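# Find amber-fault server, else park at wall charger

## Task

Check the servers along the aisle for one whose front display glows amber rather than blue. If such a server exists, finish standing before its cabinet so the head camera image has that server at its exact centre. The image must be a nearly straight-on, sharp, unblocked view of the server front and its display, covering the front from about mid-height up through the complete display. If no display is amber, finish parked wholly inside the taped charging area at the wall charger, with no part of the robot touching or overhanging the tape, and with the robot's front or rear squarely facing the wall. In either case the plastic tote must stay upright, and the robot must not fall over or be left leaning.

## Robot and tools

ROBOT. A Hello Robot Stretch 3 with a single arm. It has a two-wheel differential base, 0.33 m long and 0.34 m wide with a rounded back, that pivots about the point midway between the drive wheels, 0.05 m behind the front edge. It cannot drive sideways. A lift rides a mast, and a telescoping arm reaches out to the robot's right, ending in a wrist (yaw, pitch, roll) and a two-finger gripper. The head, which can pan and tilt, carries head_camera and nav_camera, and wrist_camera rides on the gripper. With the arm retracted and the wrist folded, turning on the spot sweeps a circle of radius 0.28 m. An unfolded, level wrist reaches beyond that circle.

FRAMES. Base frame: origin on the floor between the drive wheels, x forward, y left, z up, in metres. The odometry frame is the base frame as it was at scene start. Headings are in radians, positive to the left. hand_pose is given in the base frame, at the fingertip pinch point.

TOOL move. One call runs one action. It has either "base", "joints" or both, with optional "speeds", "pace" and "contact_limits", or else {"servos": "reboot"} alone. Everything starts together.
- base: an object with exactly one key, and it is relative, not a pose. {"translate_m": d} drives straight d metres, forward positive, from -3 to 3. {"rotate_rad": d} turns in place d radians, left positive, from -6.4 to 6.4. The offset counts from the base position in the latest state report, or from where the base is if a move was still running.
- joints: absolute targets, one number per named joint. lift_m 0 to 1.1 m. arm_m 0 to 0.52 m. wrist_yaw_rad -1.345 to 4.42 (0 lines the gripper up with the arm, positive swings it toward the front). wrist_pitch_rad -1.57 to 0.451 (negative tips the fingers down). wrist_roll_rad -2.911 to 2.918. gripper_m -0.089 to 0.179 (larger is wider). head_pan_rad -3.953 to 1.73 (0 is forward, positive is left, -1.57 faces along the arm). head_tilt_rad -1.53 to 0.419 (negative looks down). A value outside its range gets the call refused, and an unknown key makes it invalid.
- pace: "default" or "max". speeds: a top speed per key (joint names, translate_m, rotate_rad), no higher than max. Default/max speeds: base 0.12/0.30 m/s and 0.76/1.90 rad/s. The base is capped at 0.10 m/s and 0.63 rad/s unless lift_m < 0.30, arm_m < 0.03 and wrist_yaw_rad > 2.54.
- contact_limits: an effort percentage (1 to 100) that stops that motion, placed next to its own command. It is accepted for arm_m, translate_m, rotate_rad, and for lift_m as {"down": v, "up": v}. The base has no contact stop unless you set one.
- cameras: a list from head_camera, nav_camera, wrist_camera, all. Omitted means all, [] means none. blocking: true (default) waits until everything rests, false returns after about 0.5 s while motion continues.
Actions end after about 14 s at most (time_out).

OTHER TOOLS. wait(seconds 0 to 10, cameras) lets the scene run with no new command. stop(cameras) brakes every running motion. read_state() returns poses, odometry, joints, efforts, lidar, depth and tilt, which the other results leave out. zoom_image(camera, region [x0,y0,x1,y1] in pixels, at most 504x504) enlarges part of the latest image. read_manual(section "licences") only shows licence text. finished_scene(scene = the current scene's number) ends the scene for good, so call it only once the goal holds.

RESULTS. Status lines show "done", "moving", "off_target" (at rest away from the target, possibly still pushing), "contact_stop", "time_out" or "torque_fault". "pictures" lists the camera order of the images. on_its_own reports things the robot did on its own, such as slack or held joints. head_camera images arrive rotated: turn them a quarter turn clockwise to see them upright. nav_camera images need a quarter turn counterclockwise. lidar_m has 12 sectors of 30 degrees, the first straight ahead and running counterclockwise (4th left, 7th behind, 10th right), seen at 0.17 m height. "-" means nothing was seen, or something is closer than 0.15 m. wrist_depth_mm and head_depth_mm are 7x7 grids of median depth in mm. base_tilt in degrees shows leaning. If turned_by_wheels and turned_by_imu differ by more than 0.15 rad, believe the IMU. motor_effort is in percent, with the peak in brackets.

CAUTIONS. A refused call, or an unplanned stop, cancels the remaining move, wait and finished_scene calls in that reply. A joint left out of an action may still push toward its old target. Wrist and head have no contact stop: hard pushing switches their servo off, and it needs {"servos": "reboot"}. Before folding or unfolding the wrist, set lift_m to 0.32-0.95, wrist_pitch_rad to -0.4 and roll near 0. Don't shove the tote or cabinets, drive into things, or push with a raised arm, since the robot can tip. Thinking time lets the simulation keep running.

Each tool is called after "Emit:" by a JSON object that holds its "method" and its "body".

## Session

Emit:
{"method": "move", "body": {}}

Emit:
{"method": "read_state", "body": {}}

Scene clock: 0.00 s.
pictures: head_camera (sideways), nav_camera (sideways), wrist_camera
Images, in order (width x height): head_camera 896x504, nav_camera 672x504, wrist_camera 644x364.

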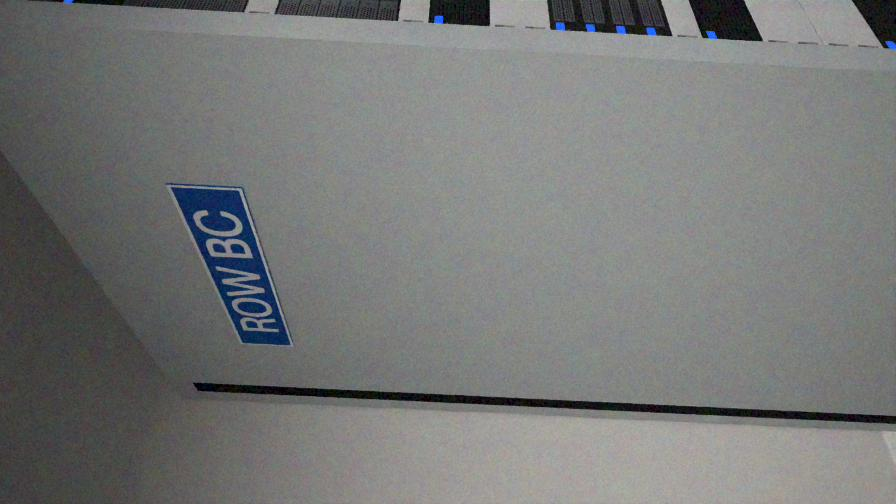

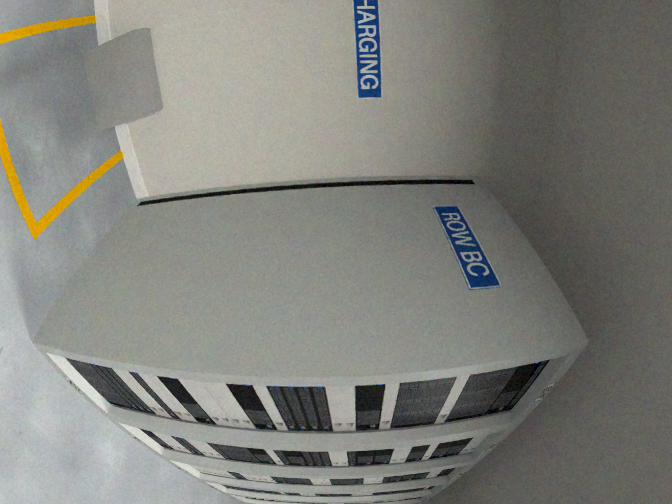

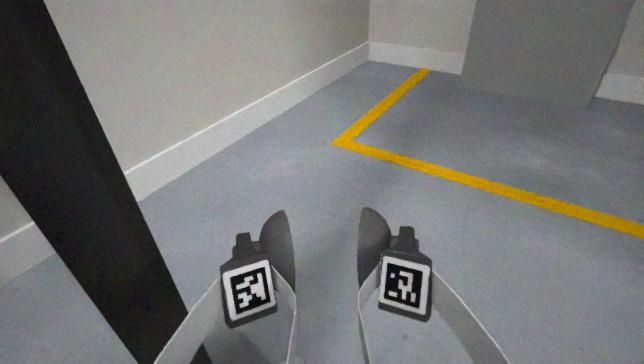

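Scene clock: 0.00 s.
base_odometry: x=+0.000 y=+0.000 heading=+0.000
turned_by_wheels: +0.000
turned_by_imu: +0.000
base_tilt: forward=+1.1 right=-1.6
lidar_m: 0.87 1.47 1.30 0.85 0.78 0.79 0.99 2.04 1.23 1.36 2.66 0.85
head_depth_mm: 777 776 783 785 784 906 912 / 857 849 843 836 829 822 818 / 974 965 957 947 943 931 926 / 1597 1118 1106 1097 1087 1072 1058 / 1762 1329 1310 1292 1274 1264 1244 / 1646 1631 1619 1576 1561 1536 1511 / 1543 1545 1563 1581 1596 1604 1615
base_status: not commanded
joint_positions: lift_m=+0.445 arm_m=+0.001 wrist_yaw_rad=+2.826 wrist_pitch_rad=-0.448 wrist_roll_rad=+0.000 gripper_m=+0.037 head_pan_rad=+0.000 head_tilt_rad=-0.003
joint_status: not commanded
measured_speeds: all 0
motor_effort: left_wheel=-0.3 right_wheel=-0.3 lift_m=+21.6 arm_m=-3.7 wrist_yaw_rad=+0.2 wrist_pitch_rad=+3.0 wrist_roll_rad=+0.1 gripper_m=+0.1 head_pan_rad=+0.7 head_tilt_rad=+7.3
hand_pose: x=+0.0471 y=+0.0640 z=+0.4511 quat_wxyz=(+0.264, +0.705, +0.047, +0.656) (m; base frame)
wrist_depth_mm: 675 - - - - - - / 156 - - - - - - / 151 - - - - - - / 161 183 - - - - - / 175 188 151 150 150 - - / - 211 129 - 126 - - / - 219 110 - - 91 -
pictures: none

Emit:
{"method": "move", "body": {"joints": {"head_pan_rad": 1.5, "head_tilt_rad": -0.3}, "cameras": ["nav_camera","head_camera"]}}

Emit:
{"method": "move", "body": {"joints": {"head_pan_rad": 0.5}, "cameras": ["nav_camera"]}}

Emit:
{"method": "move", "body": {"joints": {"head_pan_rad": -0.8}, "cameras": ["nav_camera"]}}

Emit:
{"method": "move", "body": {"joints": {"head_pan_rad": -2.0}, "cameras": ["nav_camera"]}}

Emit:
{"method": "move", "body": {"joints": {"head_pan_rad": -3.2}, "cameras": ["nav_camera"]}}

Scene clock: 7.03 s.
move: done
joint_status: all done
pictures: head_camera (sideways), nav_camera (sideways)

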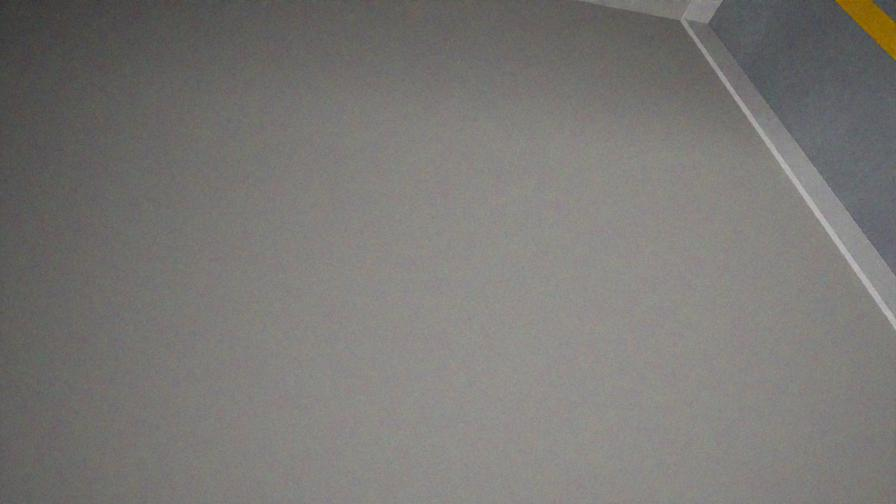

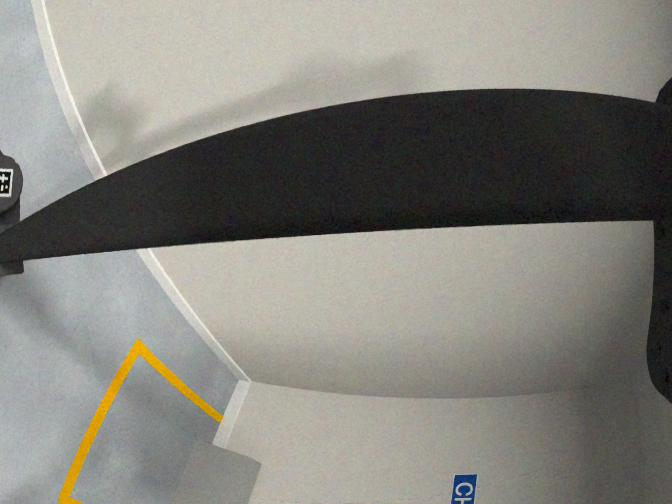

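Scene clock: 8.10 s.
move: done
joint_status: all done
pictures: nav_camera (sideways)

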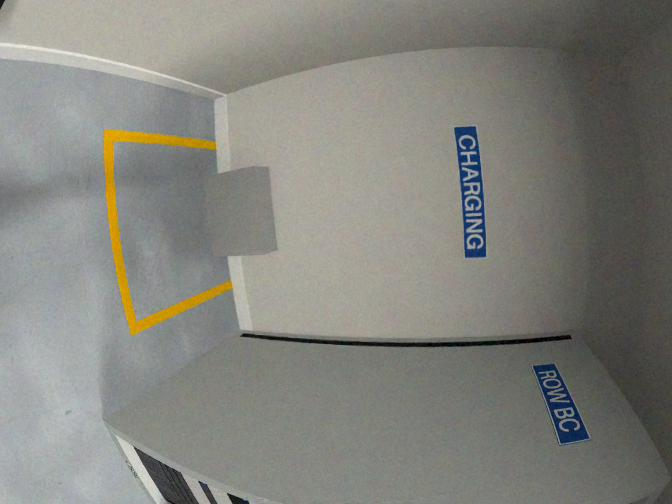

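Scene clock: 9.23 s.
move: done
joint_status: all done
pictures: nav_camera (sideways)

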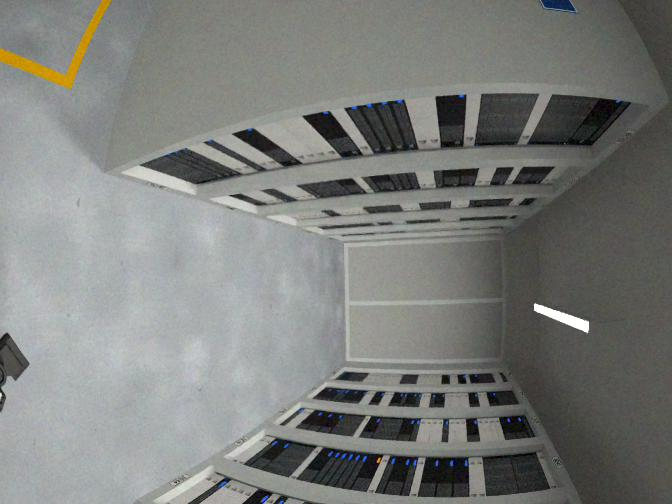

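Scene clock: 10.33 s.
move: done
joint_status: all done
pictures: nav_camera (sideways)

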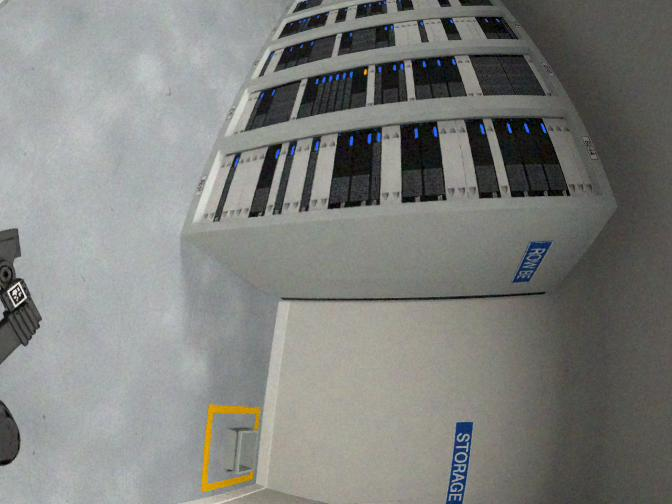

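Scene clock: 11.43 s.
move: done
joint_status: all done
pictures: nav_camera (sideways)

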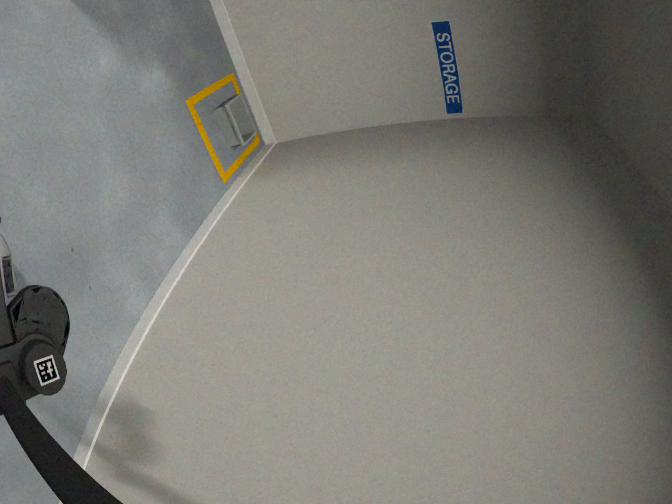

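Emit:
{"method": "move", "body": {"base": {"rotate_rad": -0.8}, "joints": {"head_pan_rad": 0.0, "head_tilt_rad": -0.1}, "cameras": ["nav_camera","head_camera"]}}

Emit:
{"method": "read_state", "body": {}}

Emit:
{"method": "zoom_image", "body": {"camera": "nav_camera", "region": [150, 250, 650, 504]}}

Emit:
{"method": "zoom_image", "body": {"camera": "nav_camera", "region": [150, 0, 650, 254]}}

Scene clock: 29.93 s.
move: done
base_status: done
joint_status: all done
pictures: head_camera (sideways), nav_camera (sideways)

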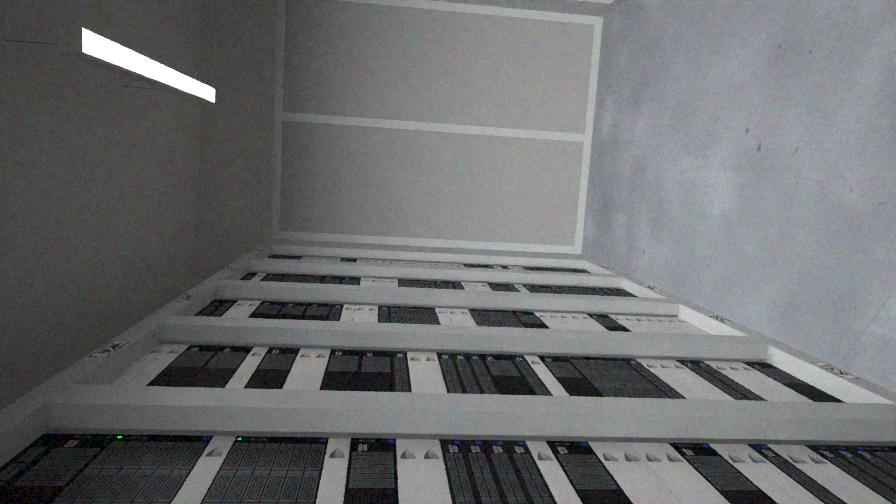

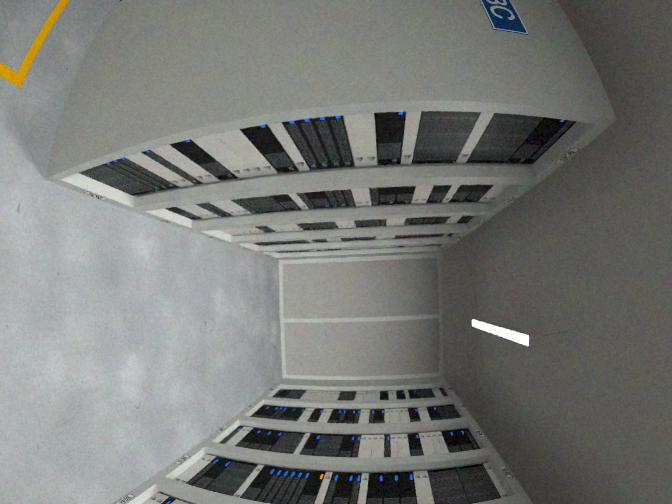

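Scene clock: 29.93 s.
base_odometry: x=+0.000 y=+0.000 heading=-0.799
turned_by_wheels: +0.000
turned_by_imu: +0.000
base_tilt: forward=+1.0 right=-1.4
lidar_m: 1.34 0.85 1.11 1.47 1.01 0.79 0.78 0.84 1.26 1.91 1.23 1.63
head_depth_mm: 1928 3523 3738 3835 3898 2617 1864 / 2179 3280 3794 3857 3971 2606 1839 / 2177 3668 3893 3968 3976 2580 1810 / 2218 3395 3583 3804 3823 2530 1802 / 2108 1802 1885 2230 2342 2274 1794 / 1214 1246 1292 1345 1557 1618 1600 / 1049 1070 1109 1141 1177 1208 1240
base_status: done
joint_positions: lift_m=+0.445 arm_m=+0.001 wrist_yaw_rad=+2.826 wrist_pitch_rad=-0.448 wrist_roll_rad=+0.000 gripper_m=+0.037 head_pan_rad=+0.012 head_tilt_rad=-0.100
joint_status: all done
measured_speeds: translate_m=+0.000 rotate_rad=+0.000 lift_m=+0.000 arm_m=+0.000 wrist_yaw_rad=+0.000 wrist_pitch_rad=+0.000 wrist_roll_rad=+0.000 head_pan_rad=-0.024 head_tilt_rad=+0.000
motor_effort: left_wheel=+11.4(14.9) right_wheel=-10.3(16.8) lift_m=+34.0(37.3) arm_m=-16.4(17.1) wrist_yaw_rad=+0.0(0.7) wrist_pitch_rad=+2.5(3.2) wrist_roll_rad=+0.3(0.4) gripper_m=+0.3(0.6) head_pan_rad=-2.3(5.9) head_tilt_rad=+5.9(9.0)
hand_pose: x=+0.0471 y=+0.0640 z=+0.4511 quat_wxyz=(+0.264, +0.705, +0.047, +0.656) (m; base frame)
wrist_depth_mm: - - - - - - 706 / 159 - - - - - 774 / 150 - - - - - 876 / 161 201 - - - - - / 175 189 151 150 150 - - / - 211 129 - 126 - - / - 222 110 - - 91 -
pictures: none
From your last robot call:
turned_by_wheels: -0.799
turned_by_imu: -0.812

Scaled by 1.008 from the camera's 672x504 image, which has a finer 792x594 frame.

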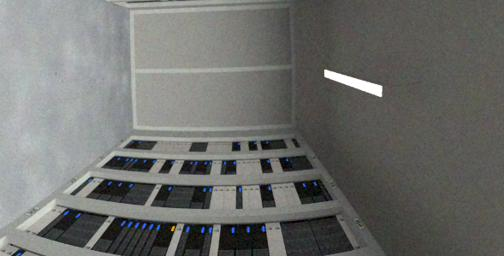

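Scaled by 1.008 from the camera's 672x504 image, which has a finer 792x594 frame.

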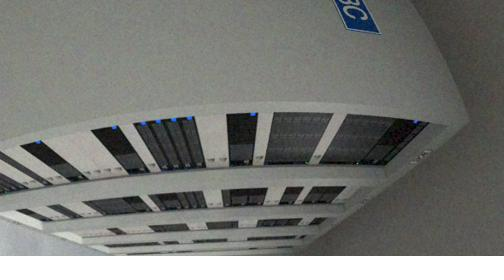

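Emit:
{"method": "move", "body": {"base": {"rotate_rad": -0.15}, "cameras": []}}

Emit:
{"method": "move", "body": {"base": {"translate_m": 1.2}, "joints": {"head_pan_rad": -1.57, "head_tilt_rad": -0.25, "lift_m": 0.26}, "cameras": ["nav_camera","head_camera"]}}

Emit:
{"method": "read_state", "body": {}}

Scene clock: 55.80 s.
move: done
base_status: done
pictures: none

Scene clock: 67.20 s.
move: done
base_status: done
joint_status: all done
pictures: head_camera (sideways), nav_camera (sideways)

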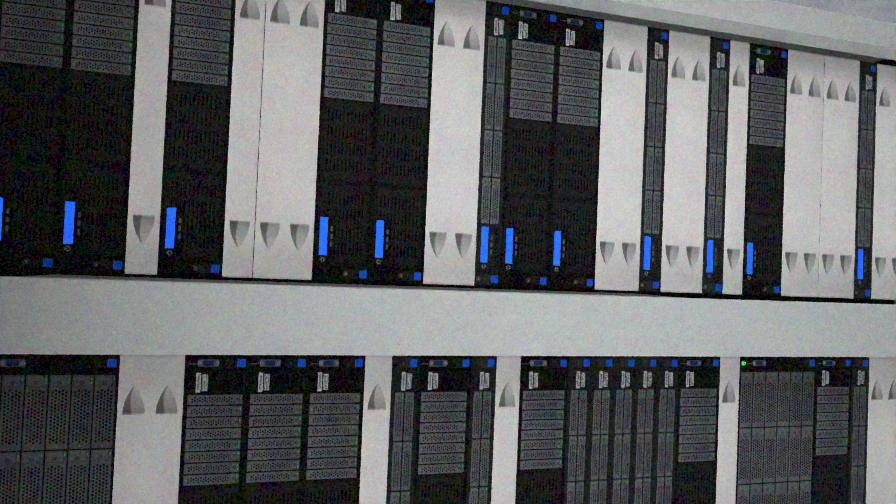

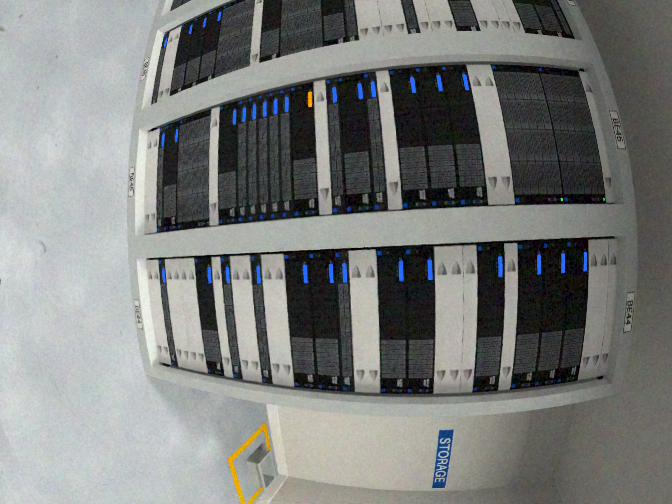

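Scene clock: 67.20 s.
base_odometry: x=+0.699 y=-0.975 heading=-0.949
turned_by_wheels: +0.000
turned_by_imu: +0.000
base_tilt: forward=+1.0 right=-1.7
lidar_m: 2.50 0.83 0.61 0.53 0.60 0.73 1.98 2.05 1.08 0.97 1.06 1.42
head_depth_mm: 879 926 969 1027 1086 1136 1197 / 877 923 968 1023 1086 1154 1232 / 875 920 968 1018 1082 1154 1227 / 869 924 973 1019 1084 1148 1227 / 822 865 912 961 1019 1091 1166 / 871 917 962 1021 1080 1154 1216 / 870 914 965 1018 1083 1148 1222
base_status: done
joint_positions: lift_m=+0.260 arm_m=+0.001 wrist_yaw_rad=+2.826 wrist_pitch_rad=-0.449 wrist_roll_rad=+0.000 gripper_m=+0.037 head_pan_rad=-1.570 head_tilt_rad=-0.250
joint_status: all done
measured_speeds: all 0
motor_effort: left_wheel=+6.0(14.1) right_wheel=+3.1(7.6) lift_m=+36.3(37.8) arm_m=-16.3(17.0) wrist_yaw_rad=+0.4(1.0) wrist_pitch_rad=+3.0(3.4) wrist_roll_rad=+0.0(0.4) gripper_m=+0.1(0.8) head_pan_rad=+2.5(5.0) head_tilt_rad=-1.1(7.5)
hand_pose: x=+0.0471 y=+0.0639 z=+0.2658 quat_wxyz=(+0.264, +0.705, +0.047, +0.656) (m; base frame)
wrist_depth_mm: 506 540 537 648 708 755 900 / 158 577 590 694 776 797 925 / 150 614 644 708 775 - - / 160 176 - - - - - / 176 188 151 151 150 - - / - 212 129 149 126 - - / 242 229 233 231 - 91 -
pictures: none
From your last robot call:
turned_by_imu: +0.010

Emit:
{"method": "move", "body": {"base": {"translate_m": 0.48}, "cameras": ["nav_camera","head_camera"]}}

Emit:
{"method": "read_state", "body": {}}

Scene clock: 79.97 s.
move: done
base_status: done
pictures: head_camera (sideways), nav_camera (sideways)

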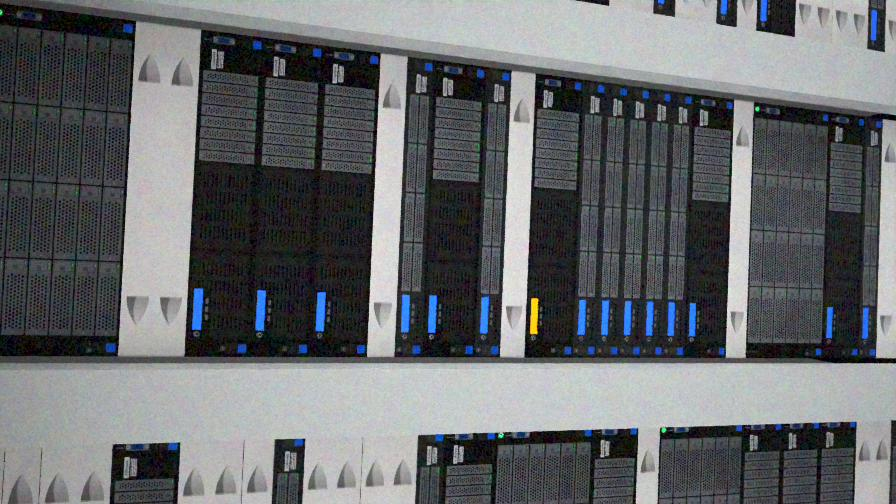

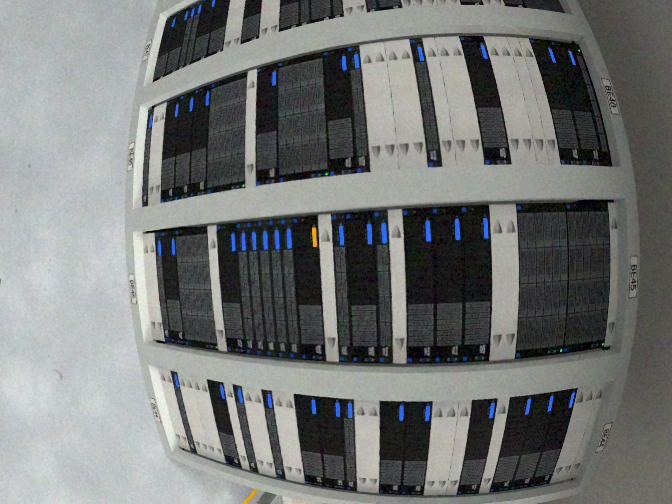

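Scene clock: 79.97 s.
base_odometry: x=+0.979 y=-1.365 heading=-0.949
turned_by_wheels: +0.000
turned_by_imu: +0.000
base_tilt: forward=+0.9 right=-1.8
lidar_m: 2.25 0.88 0.57 0.57 0.62 0.83 2.46 2.54 1.02 0.97 0.99 1.40
head_depth_mm: 862 897 933 967 1016 1083 1194 / 863 910 954 1007 1067 1123 1191 / 862 907 957 1010 1069 1135 1208 / 864 907 951 1009 1067 1135 1206 / 860 901 948 1009 1069 1137 1212 / 817 854 897 945 999 1070 1150 / 857 896 952 1002 1060 1130 1205
base_status: done
joint_positions: lift_m=+0.260 arm_m=+0.001 wrist_yaw_rad=+2.826 wrist_pitch_rad=-0.449 wrist_roll_rad=+0.000 gripper_m=+0.037 head_pan_rad=-1.570 head_tilt_rad=-0.250
joint_status: not commanded
measured_speeds: all 0
motor_effort: left_wheel=+7.0(13.0) right_wheel=+3.3(7.1) lift_m=+35.7(36.3) arm_m=-16.7(17.1) wrist_yaw_rad=+0.7(0.9) wrist_pitch_rad=+2.6(3.3) wrist_roll_rad=+0.3(0.3) gripper_m=+0.0(0.7) head_pan_rad=+2.1(3.5) head_tilt_rad=-1.6(2.8)
hand_pose: x=+0.0471 y=+0.0639 z=+0.2658 quat_wxyz=(+0.264, +0.705, +0.047, +0.656) (m; base frame)
wrist_depth_mm: 507 550 601 595 718 792 974 / 160 598 640 660 797 848 954 / 151 638 682 698 - - - / 160 604 675 - - - - / 176 188 151 150 150 - - / - 211 129 149 126 - - / 241 231 235 232 - 91 -
pictures: none
From your last robot call:
turned_by_imu: +0.004

Emit:
{"method": "move", "body": {"joints": {"head_tilt_rad": -0.415}, "cameras": ["head_camera"]}}

Scene clock: 82.90 s.
move: done
joint_status: all done
pictures: head_camera (sideways)

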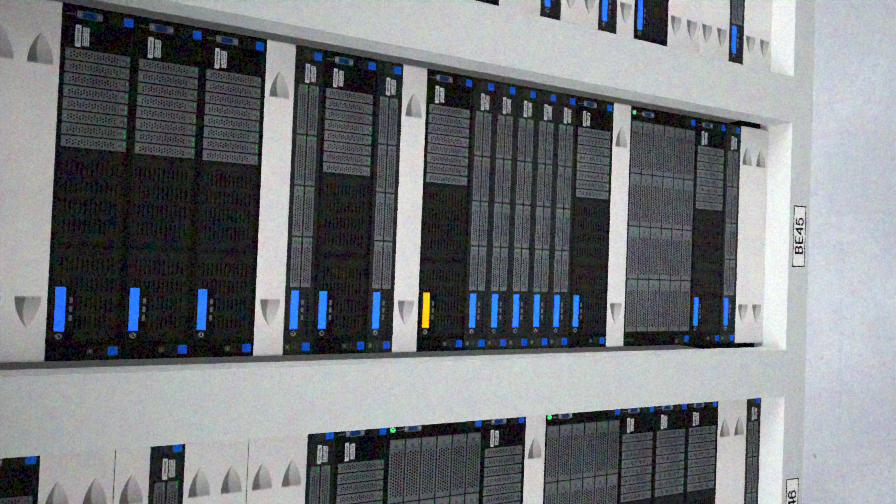

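Emit:
{"method": "finished_scene", "body": {"scene": 1}}

The scene is finished: the task was done.


## Next scene

The same job, from a new start.

Emit:
{"method": "move", "body": {"joints": {"head_pan_rad": -0.8, "head_tilt_rad": -0.2, "lift_m": 0.36}, "cameras": ["nav_camera","head_camera"]}}

Emit:
{"method": "move", "body": {"joints": {"head_pan_rad": -2.2}, "cameras": ["nav_camera"]}}

Emit:
{"method": "move", "body": {"joints": {"head_pan_rad": -3.6}, "cameras": ["nav_camera"]}}

Emit:
{"method": "move", "body": {"joints": {"head_pan_rad": 0.6}, "cameras": ["nav_camera"]}}

Emit:
{"method": "read_state", "body": {}}

Scene clock: 1.10 s.
move: done
joint_status: all done
pictures: head_camera (sideways), nav_camera (sideways)
Images, in order (width x height): head_camera 896x504, nav_camera 672x504.

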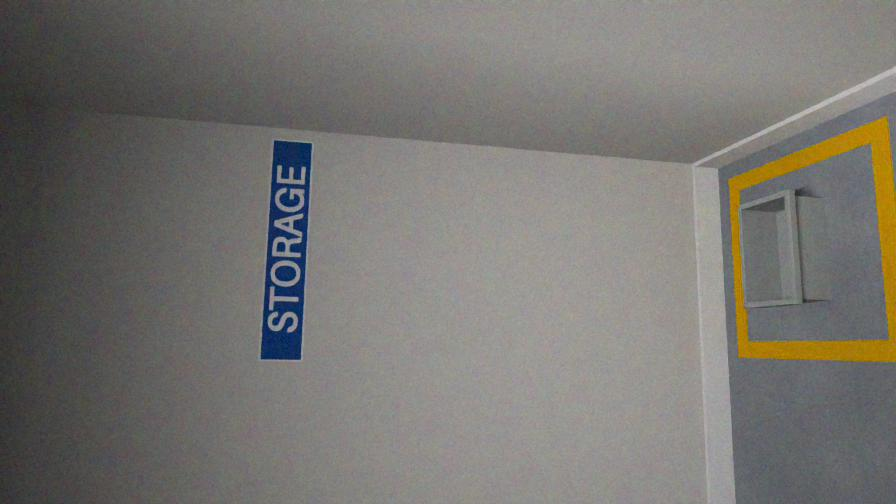

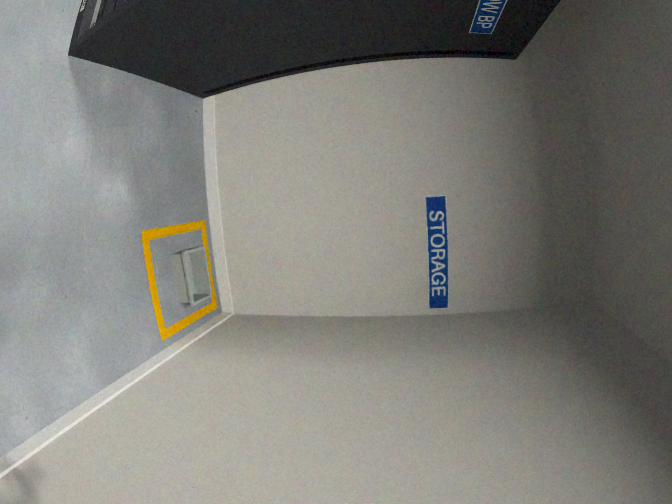

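Scene clock: 2.27 s.
move: done
joint_status: all done
pictures: nav_camera (sideways)

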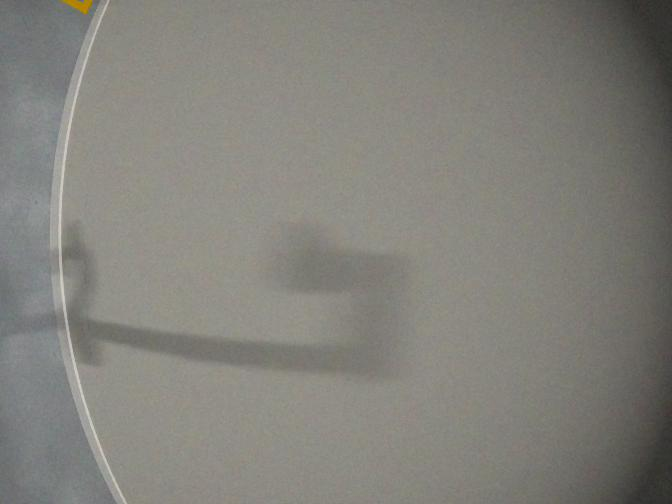

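Scene clock: 3.43 s.
move: done
joint_status: all done
pictures: nav_camera (sideways)

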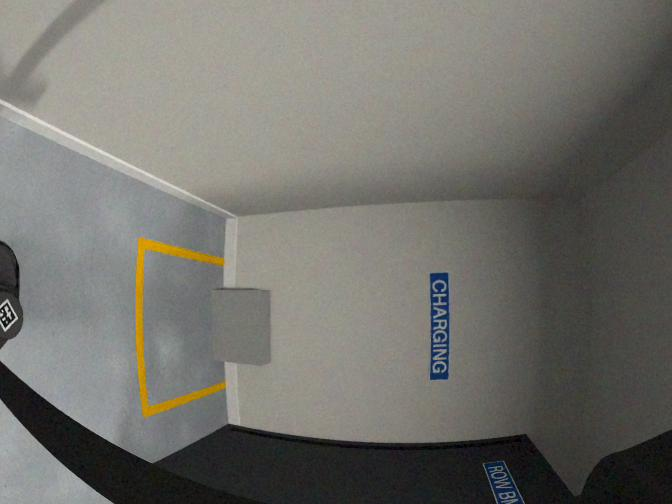

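Scene clock: 6.80 s.
move: done
joint_status: all done
pictures: nav_camera (sideways)

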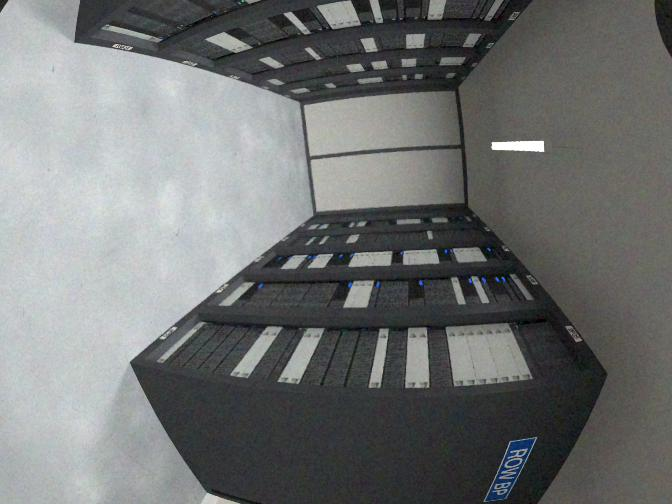

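Scene clock: 6.80 s.
base_odometry: x=+0.000 y=+0.000 heading=+0.000
turned_by_wheels: +0.000
turned_by_imu: +0.000
base_tilt: forward=+1.0 right=-1.8
lidar_m: 1.10 1.26 2.15 1.16 1.38 1.66 0.80 0.64 0.63 0.69 1.04 1.84
head_depth_mm: 1158 1163 1163 1173 1178 1097 1137 / 1342 1364 1426 1428 1442 1449 1421 / 2216 1803 1817 1838 1838 1701 1587 / 2704 2425 2525 2520 2549 2082 1575 / 2778 3637 3715 3758 3077 2063 1567 / 2791 3606 3705 - 2993 2051 1555 / 2503 3469 3634 3767 2961 2029 1546
base_status: not commanded
joint_positions: lift_m=+0.360 arm_m=+0.001 wrist_yaw_rad=+2.974 wrist_pitch_rad=-0.616 wrist_roll_rad=+0.000 gripper_m=+0.037 head_pan_rad=+0.612 head_tilt_rad=-0.200
joint_status: all done
measured_speeds: translate_m=+0.000 rotate_rad=+0.000 lift_m=+0.000 arm_m=+0.000 wrist_yaw_rad=+0.000 wrist_pitch_rad=+0.000 wrist_roll_rad=+0.000 head_pan_rad=-0.024 head_tilt_rad=+0.000
motor_effort: left_wheel=+0.0(1.5) right_wheel=-0.9(1.3) lift_m=+35.5(37.4) arm_m=-11.4(12.0) wrist_yaw_rad=+0.2(0.9) wrist_pitch_rad=+2.3(2.8) wrist_roll_rad=+0.3(0.3) gripper_m=+0.2(0.8) head_pan_rad=-3.2(5.6) head_tilt_rad=-1.0(2.1)
hand_pose: x=+0.0113 y=+0.0470 z=+0.3311 quat_wxyz=(+0.270, +0.689, +0.157, +0.654) (m; base frame)
wrist_depth_mm: 148 150 - - - - - / 985 163 966 954 912 906 887 / 823 186 767 762 775 758 745 / 678 635 643 665 659 641 635 / 591 563 160 370 551 571 554 / 525 346 127 330 128 504 499 / 315 314 291 297 447 451 448
pictures: none
From your last robot call:
turned_by_imu: +0.001

Emit:
{"method": "move", "body": {"base": {"rotate_rad": 0.9}, "joints": {"head_pan_rad": -0.5, "head_tilt_rad": -0.2, "lift_m": 0.27}, "cameras": ["nav_camera"]}}

Emit:
{"method": "read_state", "body": {}}

Emit:
{"method": "move", "body": {"joints": {"head_pan_rad": 0.4}, "cameras": ["nav_camera"]}}

Scene clock: 30.33 s.
move: done
base_status: done
joint_status: all done
pictures: nav_camera (sideways)

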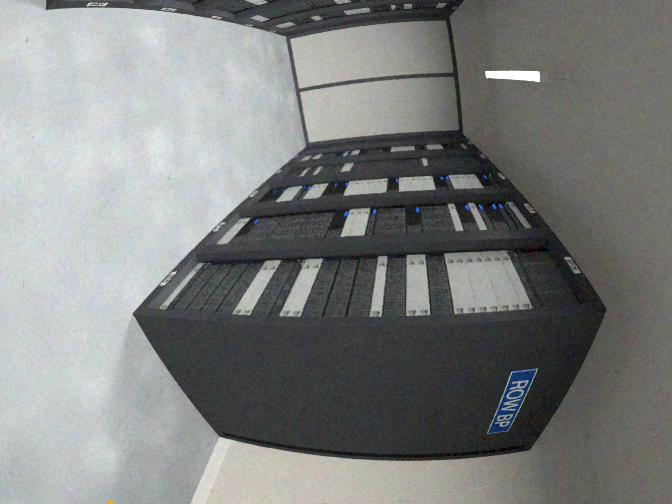

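Scene clock: 30.33 s.
base_odometry: x=+0.000 y=+0.000 heading=+0.899
turned_by_wheels: +0.000
turned_by_imu: +0.000
base_tilt: forward=+0.9 right=-1.6
lidar_m: 2.69 1.16 1.18 1.78 0.91 0.66 0.63 0.65 0.89 1.84 1.21 1.10
head_depth_mm: 972 1027 1090 1159 1228 1322 1425 / 940 976 1016 1069 1133 1206 1293 / 1168 1190 1221 1241 1267 1294 1242 / 1343 1398 1459 1505 1553 1581 1510 / 1783 1782 1842 1916 1977 1901 1566 / 2632 2326 2452 2562 2541 2054 1550 / 2844 3436 3516 3688 2988 2030 1547
base_status: done
joint_positions: lift_m=+0.270 arm_m=+0.001 wrist_yaw_rad=+2.974 wrist_pitch_rad=-0.616 wrist_roll_rad=+0.000 gripper_m=+0.037 head_pan_rad=-0.506 head_tilt_rad=-0.200
joint_status: all done
measured_speeds: all 0
motor_effort: left_wheel=-13.1(15.2) right_wheel=+10.7(16.5) lift_m=+15.1(32.8) arm_m=-15.7(16.3) wrist_yaw_rad=+0.5(0.7) wrist_pitch_rad=+2.4(2.9) wrist_roll_rad=+0.1(0.3) gripper_m=-0.3(0.7) head_pan_rad=+2.9(4.5) head_tilt_rad=-1.2(3.3)
hand_pose: x=+0.0113 y=+0.0469 z=+0.2410 quat_wxyz=(+0.270, +0.689, +0.157, +0.654) (m; base frame)
wrist_depth_mm: 143 150 963 967 914 895 904 / 766 163 772 765 726 725 707 / 660 185 621 625 615 600 599 / 556 523 303 530 528 519 514 / 479 270 160 258 449 456 446 / 242 243 128 231 129 402 400 / 218 221 206 218 349 360 362
pictures: none
From your last robot call:
turned_by_wheels: +0.899
turned_by_imu: +0.917

Scene clock: 31.33 s.
move: done
joint_status: all done
pictures: nav_camera (sideways)

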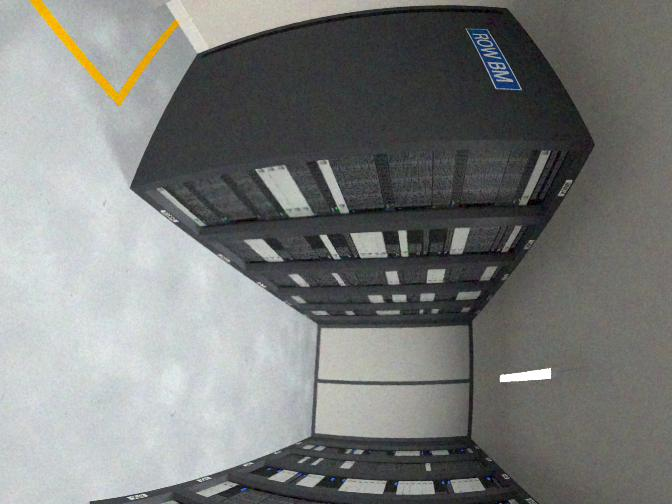

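Emit:
{"method": "move", "body": {"base": {"translate_m": 1.4}, "joints": {"head_pan_rad": -1.57, "head_tilt_rad": -0.3}, "cameras": ["nav_camera"]}}

Emit:
{"method": "move", "body": {"joints": {"head_pan_rad": 1.57}, "cameras": ["nav_camera"]}}

Emit:
{"method": "move", "body": {"joints": {"head_pan_rad": 0}, "cameras": ["nav_camera"]}}

Emit:
{"method": "read_state", "body": {}}

Scene clock: 51.60 s.
move: done
base_status: done
joint_status: all done
pictures: nav_camera (sideways)

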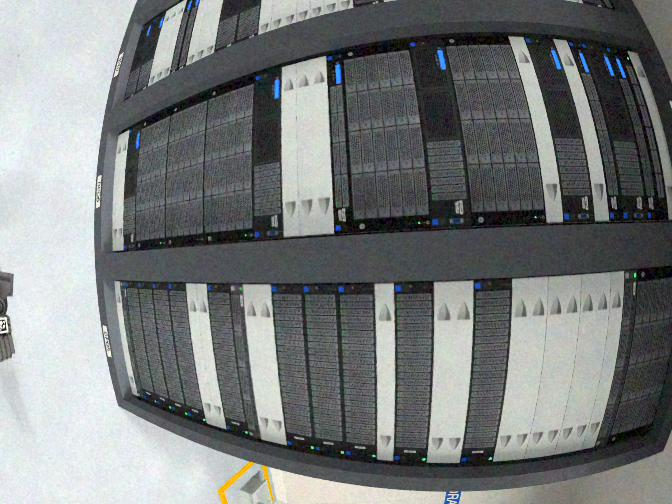

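Scene clock: 54.57 s.
move: done
joint_status: all done
pictures: nav_camera (sideways)

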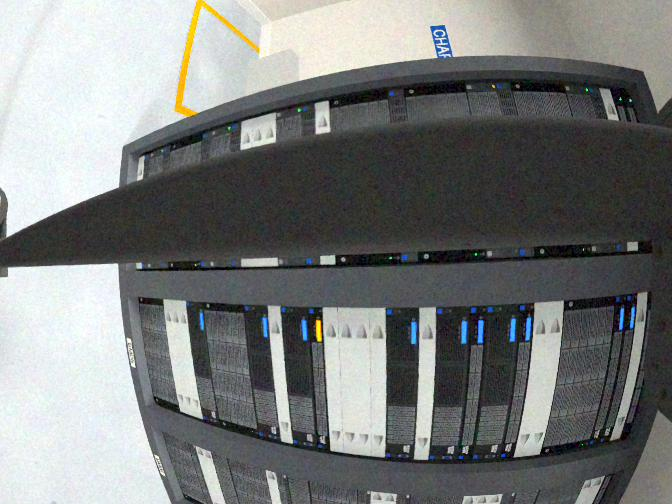

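Scene clock: 55.80 s.
move: done
joint_status: all done
pictures: nav_camera (sideways)

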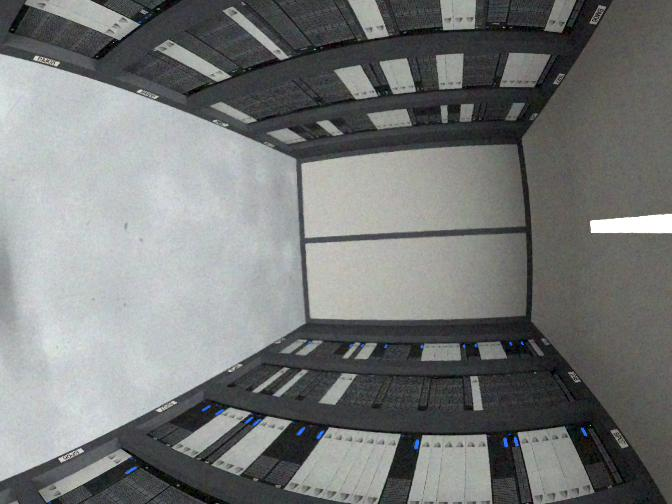

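Scene clock: 55.80 s.
base_odometry: x=+0.871 y=+1.096 heading=+0.899
turned_by_wheels: +0.000
turned_by_imu: +0.000
base_tilt: forward=+1.1 right=-1.5
lidar_m: 2.58 1.24 0.90 0.81 0.90 2.11 2.03 2.11 0.77 0.69 0.77 0.97
head_depth_mm: 2010 1985 1921 1810 1871 1740 1461 / 2299 2357 2505 2502 2422 1861 1448 / 2270 2367 2537 2725 2577 1848 1446 / 2272 2362 2536 2696 2546 1843 1436 / 2274 2359 2515 2664 2512 1812 1429 / 2255 2371 2518 2683 2489 1822 1419 / 2246 2330 2428 2509 2369 1801 1411
base_status: not commanded
joint_positions: lift_m=+0.270 arm_m=+0.001 wrist_yaw_rad=+2.974 wrist_pitch_rad=-0.616 wrist_roll_rad=+0.000 gripper_m=+0.037 head_pan_rad=-0.031 head_tilt_rad=-0.300
joint_status: all done
measured_speeds: all 0
motor_effort: left_wheel=-1.3(2.8) right_wheel=+11.8(12.2) lift_m=+18.8(19.5) arm_m=-12.9(13.7) wrist_yaw_rad=+0.2(0.6) wrist_pitch_rad=+2.6(2.8) wrist_roll_rad=+0.3(0.3) gripper_m=+0.5(0.5) head_pan_rad=+1.7(5.0) head_tilt_rad=+5.2(5.4)
hand_pose: x=+0.0113 y=+0.0469 z=+0.2410 quat_wxyz=(+0.270, +0.689, +0.157, +0.654) (m; base frame)
wrist_depth_mm: 142 149 872 869 857 898 906 / 759 163 773 760 731 725 723 / 654 187 619 621 615 602 592 / 556 513 301 527 529 522 511 / 477 271 159 261 450 455 448 / 243 241 128 231 129 401 402 / 218 221 206 219 353 365 361
pictures: none

Emit:
{"method": "move", "body": {"base": {"translate_m": 0.24}, "cameras": []}}

Emit:
{"method": "move", "body": {"base": {"rotate_rad": 1.57}, "cameras": ["nav_camera","head_camera"]}}

Emit:
{"method": "read_state", "body": {}}

Scene clock: 73.40 s.
move: done
base_status: done
pictures: none

Scene clock: 76.73 s.
move: done
base_status: done
pictures: head_camera (sideways), nav_camera (sideways)

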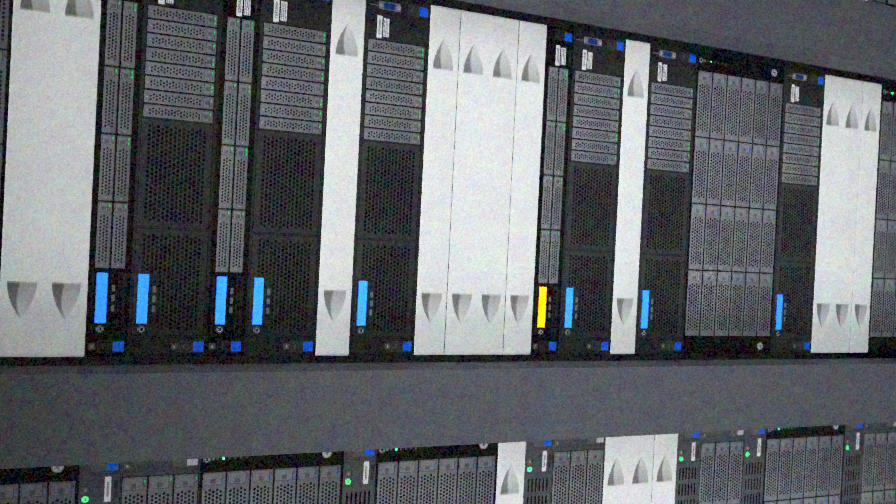

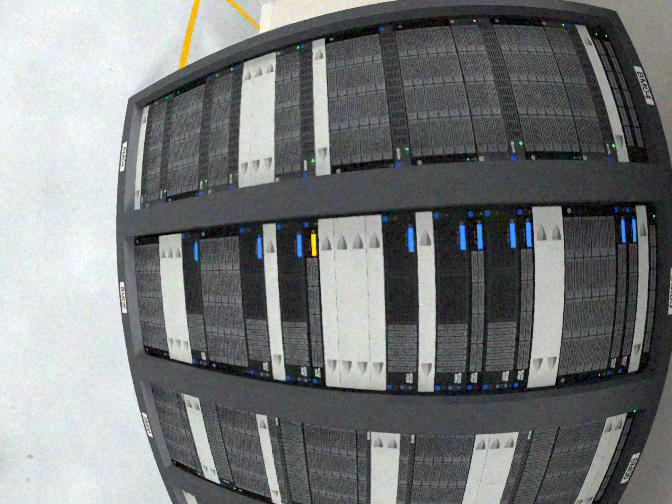

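Scene clock: 76.73 s.
base_odometry: x=+1.021 y=+1.284 heading=+2.468
turned_by_wheels: +0.000
turned_by_imu: +0.000
base_tilt: forward=+0.9 right=-1.6
lidar_m: 0.83 0.84 2.36 2.28 1.02 0.71 0.70 0.77 1.06 2.44 1.24 0.89
head_depth_mm: 706 746 794 849 895 935 994 / 707 746 795 846 906 977 1060 / 708 750 796 849 911 982 1058 / 710 751 799 852 911 980 1062 / 711 753 799 855 915 984 1067 / 668 707 754 798 851 918 997 / 703 743 797 849 919 988 1073
base_status: done
joint_positions: lift_m=+0.270 arm_m=+0.001 wrist_yaw_rad=+2.974 wrist_pitch_rad=-0.616 wrist_roll_rad=+0.000 gripper_m=+0.037 head_pan_rad=+0.000 head_tilt_rad=-0.300
joint_status: not commanded
measured_speeds: all 0
motor_effort: left_wheel=-12.8(16.1) right_wheel=+9.7(15.8) lift_m=+20.4(21.4) arm_m=-15.9(16.3) wrist_yaw_rad=+0.2(0.7) wrist_pitch_rad=+2.5(2.8) wrist_roll_rad=+0.2(0.3) gripper_m=-0.4(0.7) head_pan_rad=+2.6(4.1) head_tilt_rad=+2.8(4.3)
hand_pose: x=+0.0113 y=+0.0469 z=+0.2410 quat_wxyz=(+0.270, +0.689, +0.157, +0.654) (m; base frame)
wrist_depth_mm: 145 150 982 944 897 908 851 / 768 163 783 752 743 735 704 / 645 185 606 620 610 615 595 / 551 522 297 533 523 511 510 / 478 271 159 259 445 457 448 / 243 242 127 233 128 402 401 / 219 220 207 217 352 360 359
pictures: none
From your last robot call:
turned_by_wheels: +1.569
turned_by_imu: +1.598

Emit:
{"method": "move", "body": {"joints": {"head_tilt_rad": -0.458}, "cameras": ["head_camera"]}}

Emit:
{"method": "zoom_image", "body": {"camera": "head_camera", "region": [348, 152, 548, 352]}}

Scene clock: 83.43 s.
move: done
joint_status: all done
pictures: head_camera (sideways)

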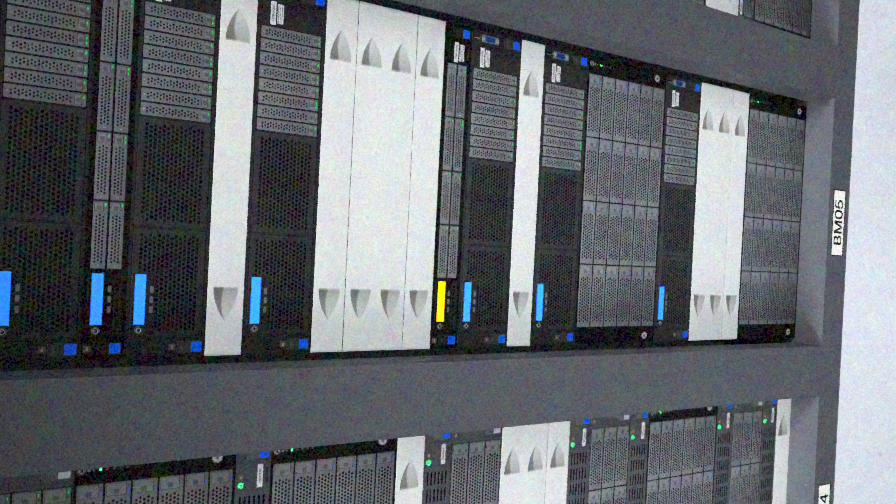

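Scaled by 2.520 from the camera's 896x504 image, which has a finer 1280x720 frame.

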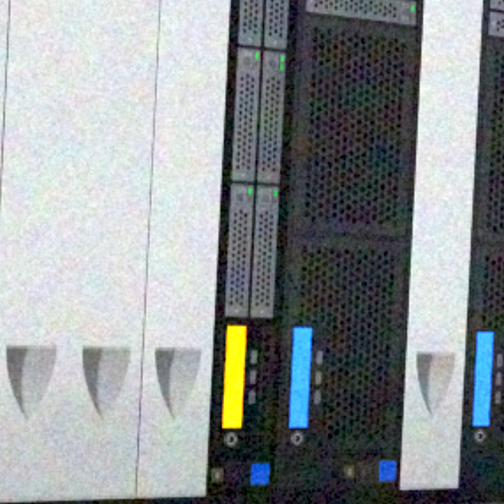

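Emit:
{"method": "finished_scene", "body": {"scene": 2}}

The scene is finished: the task was done.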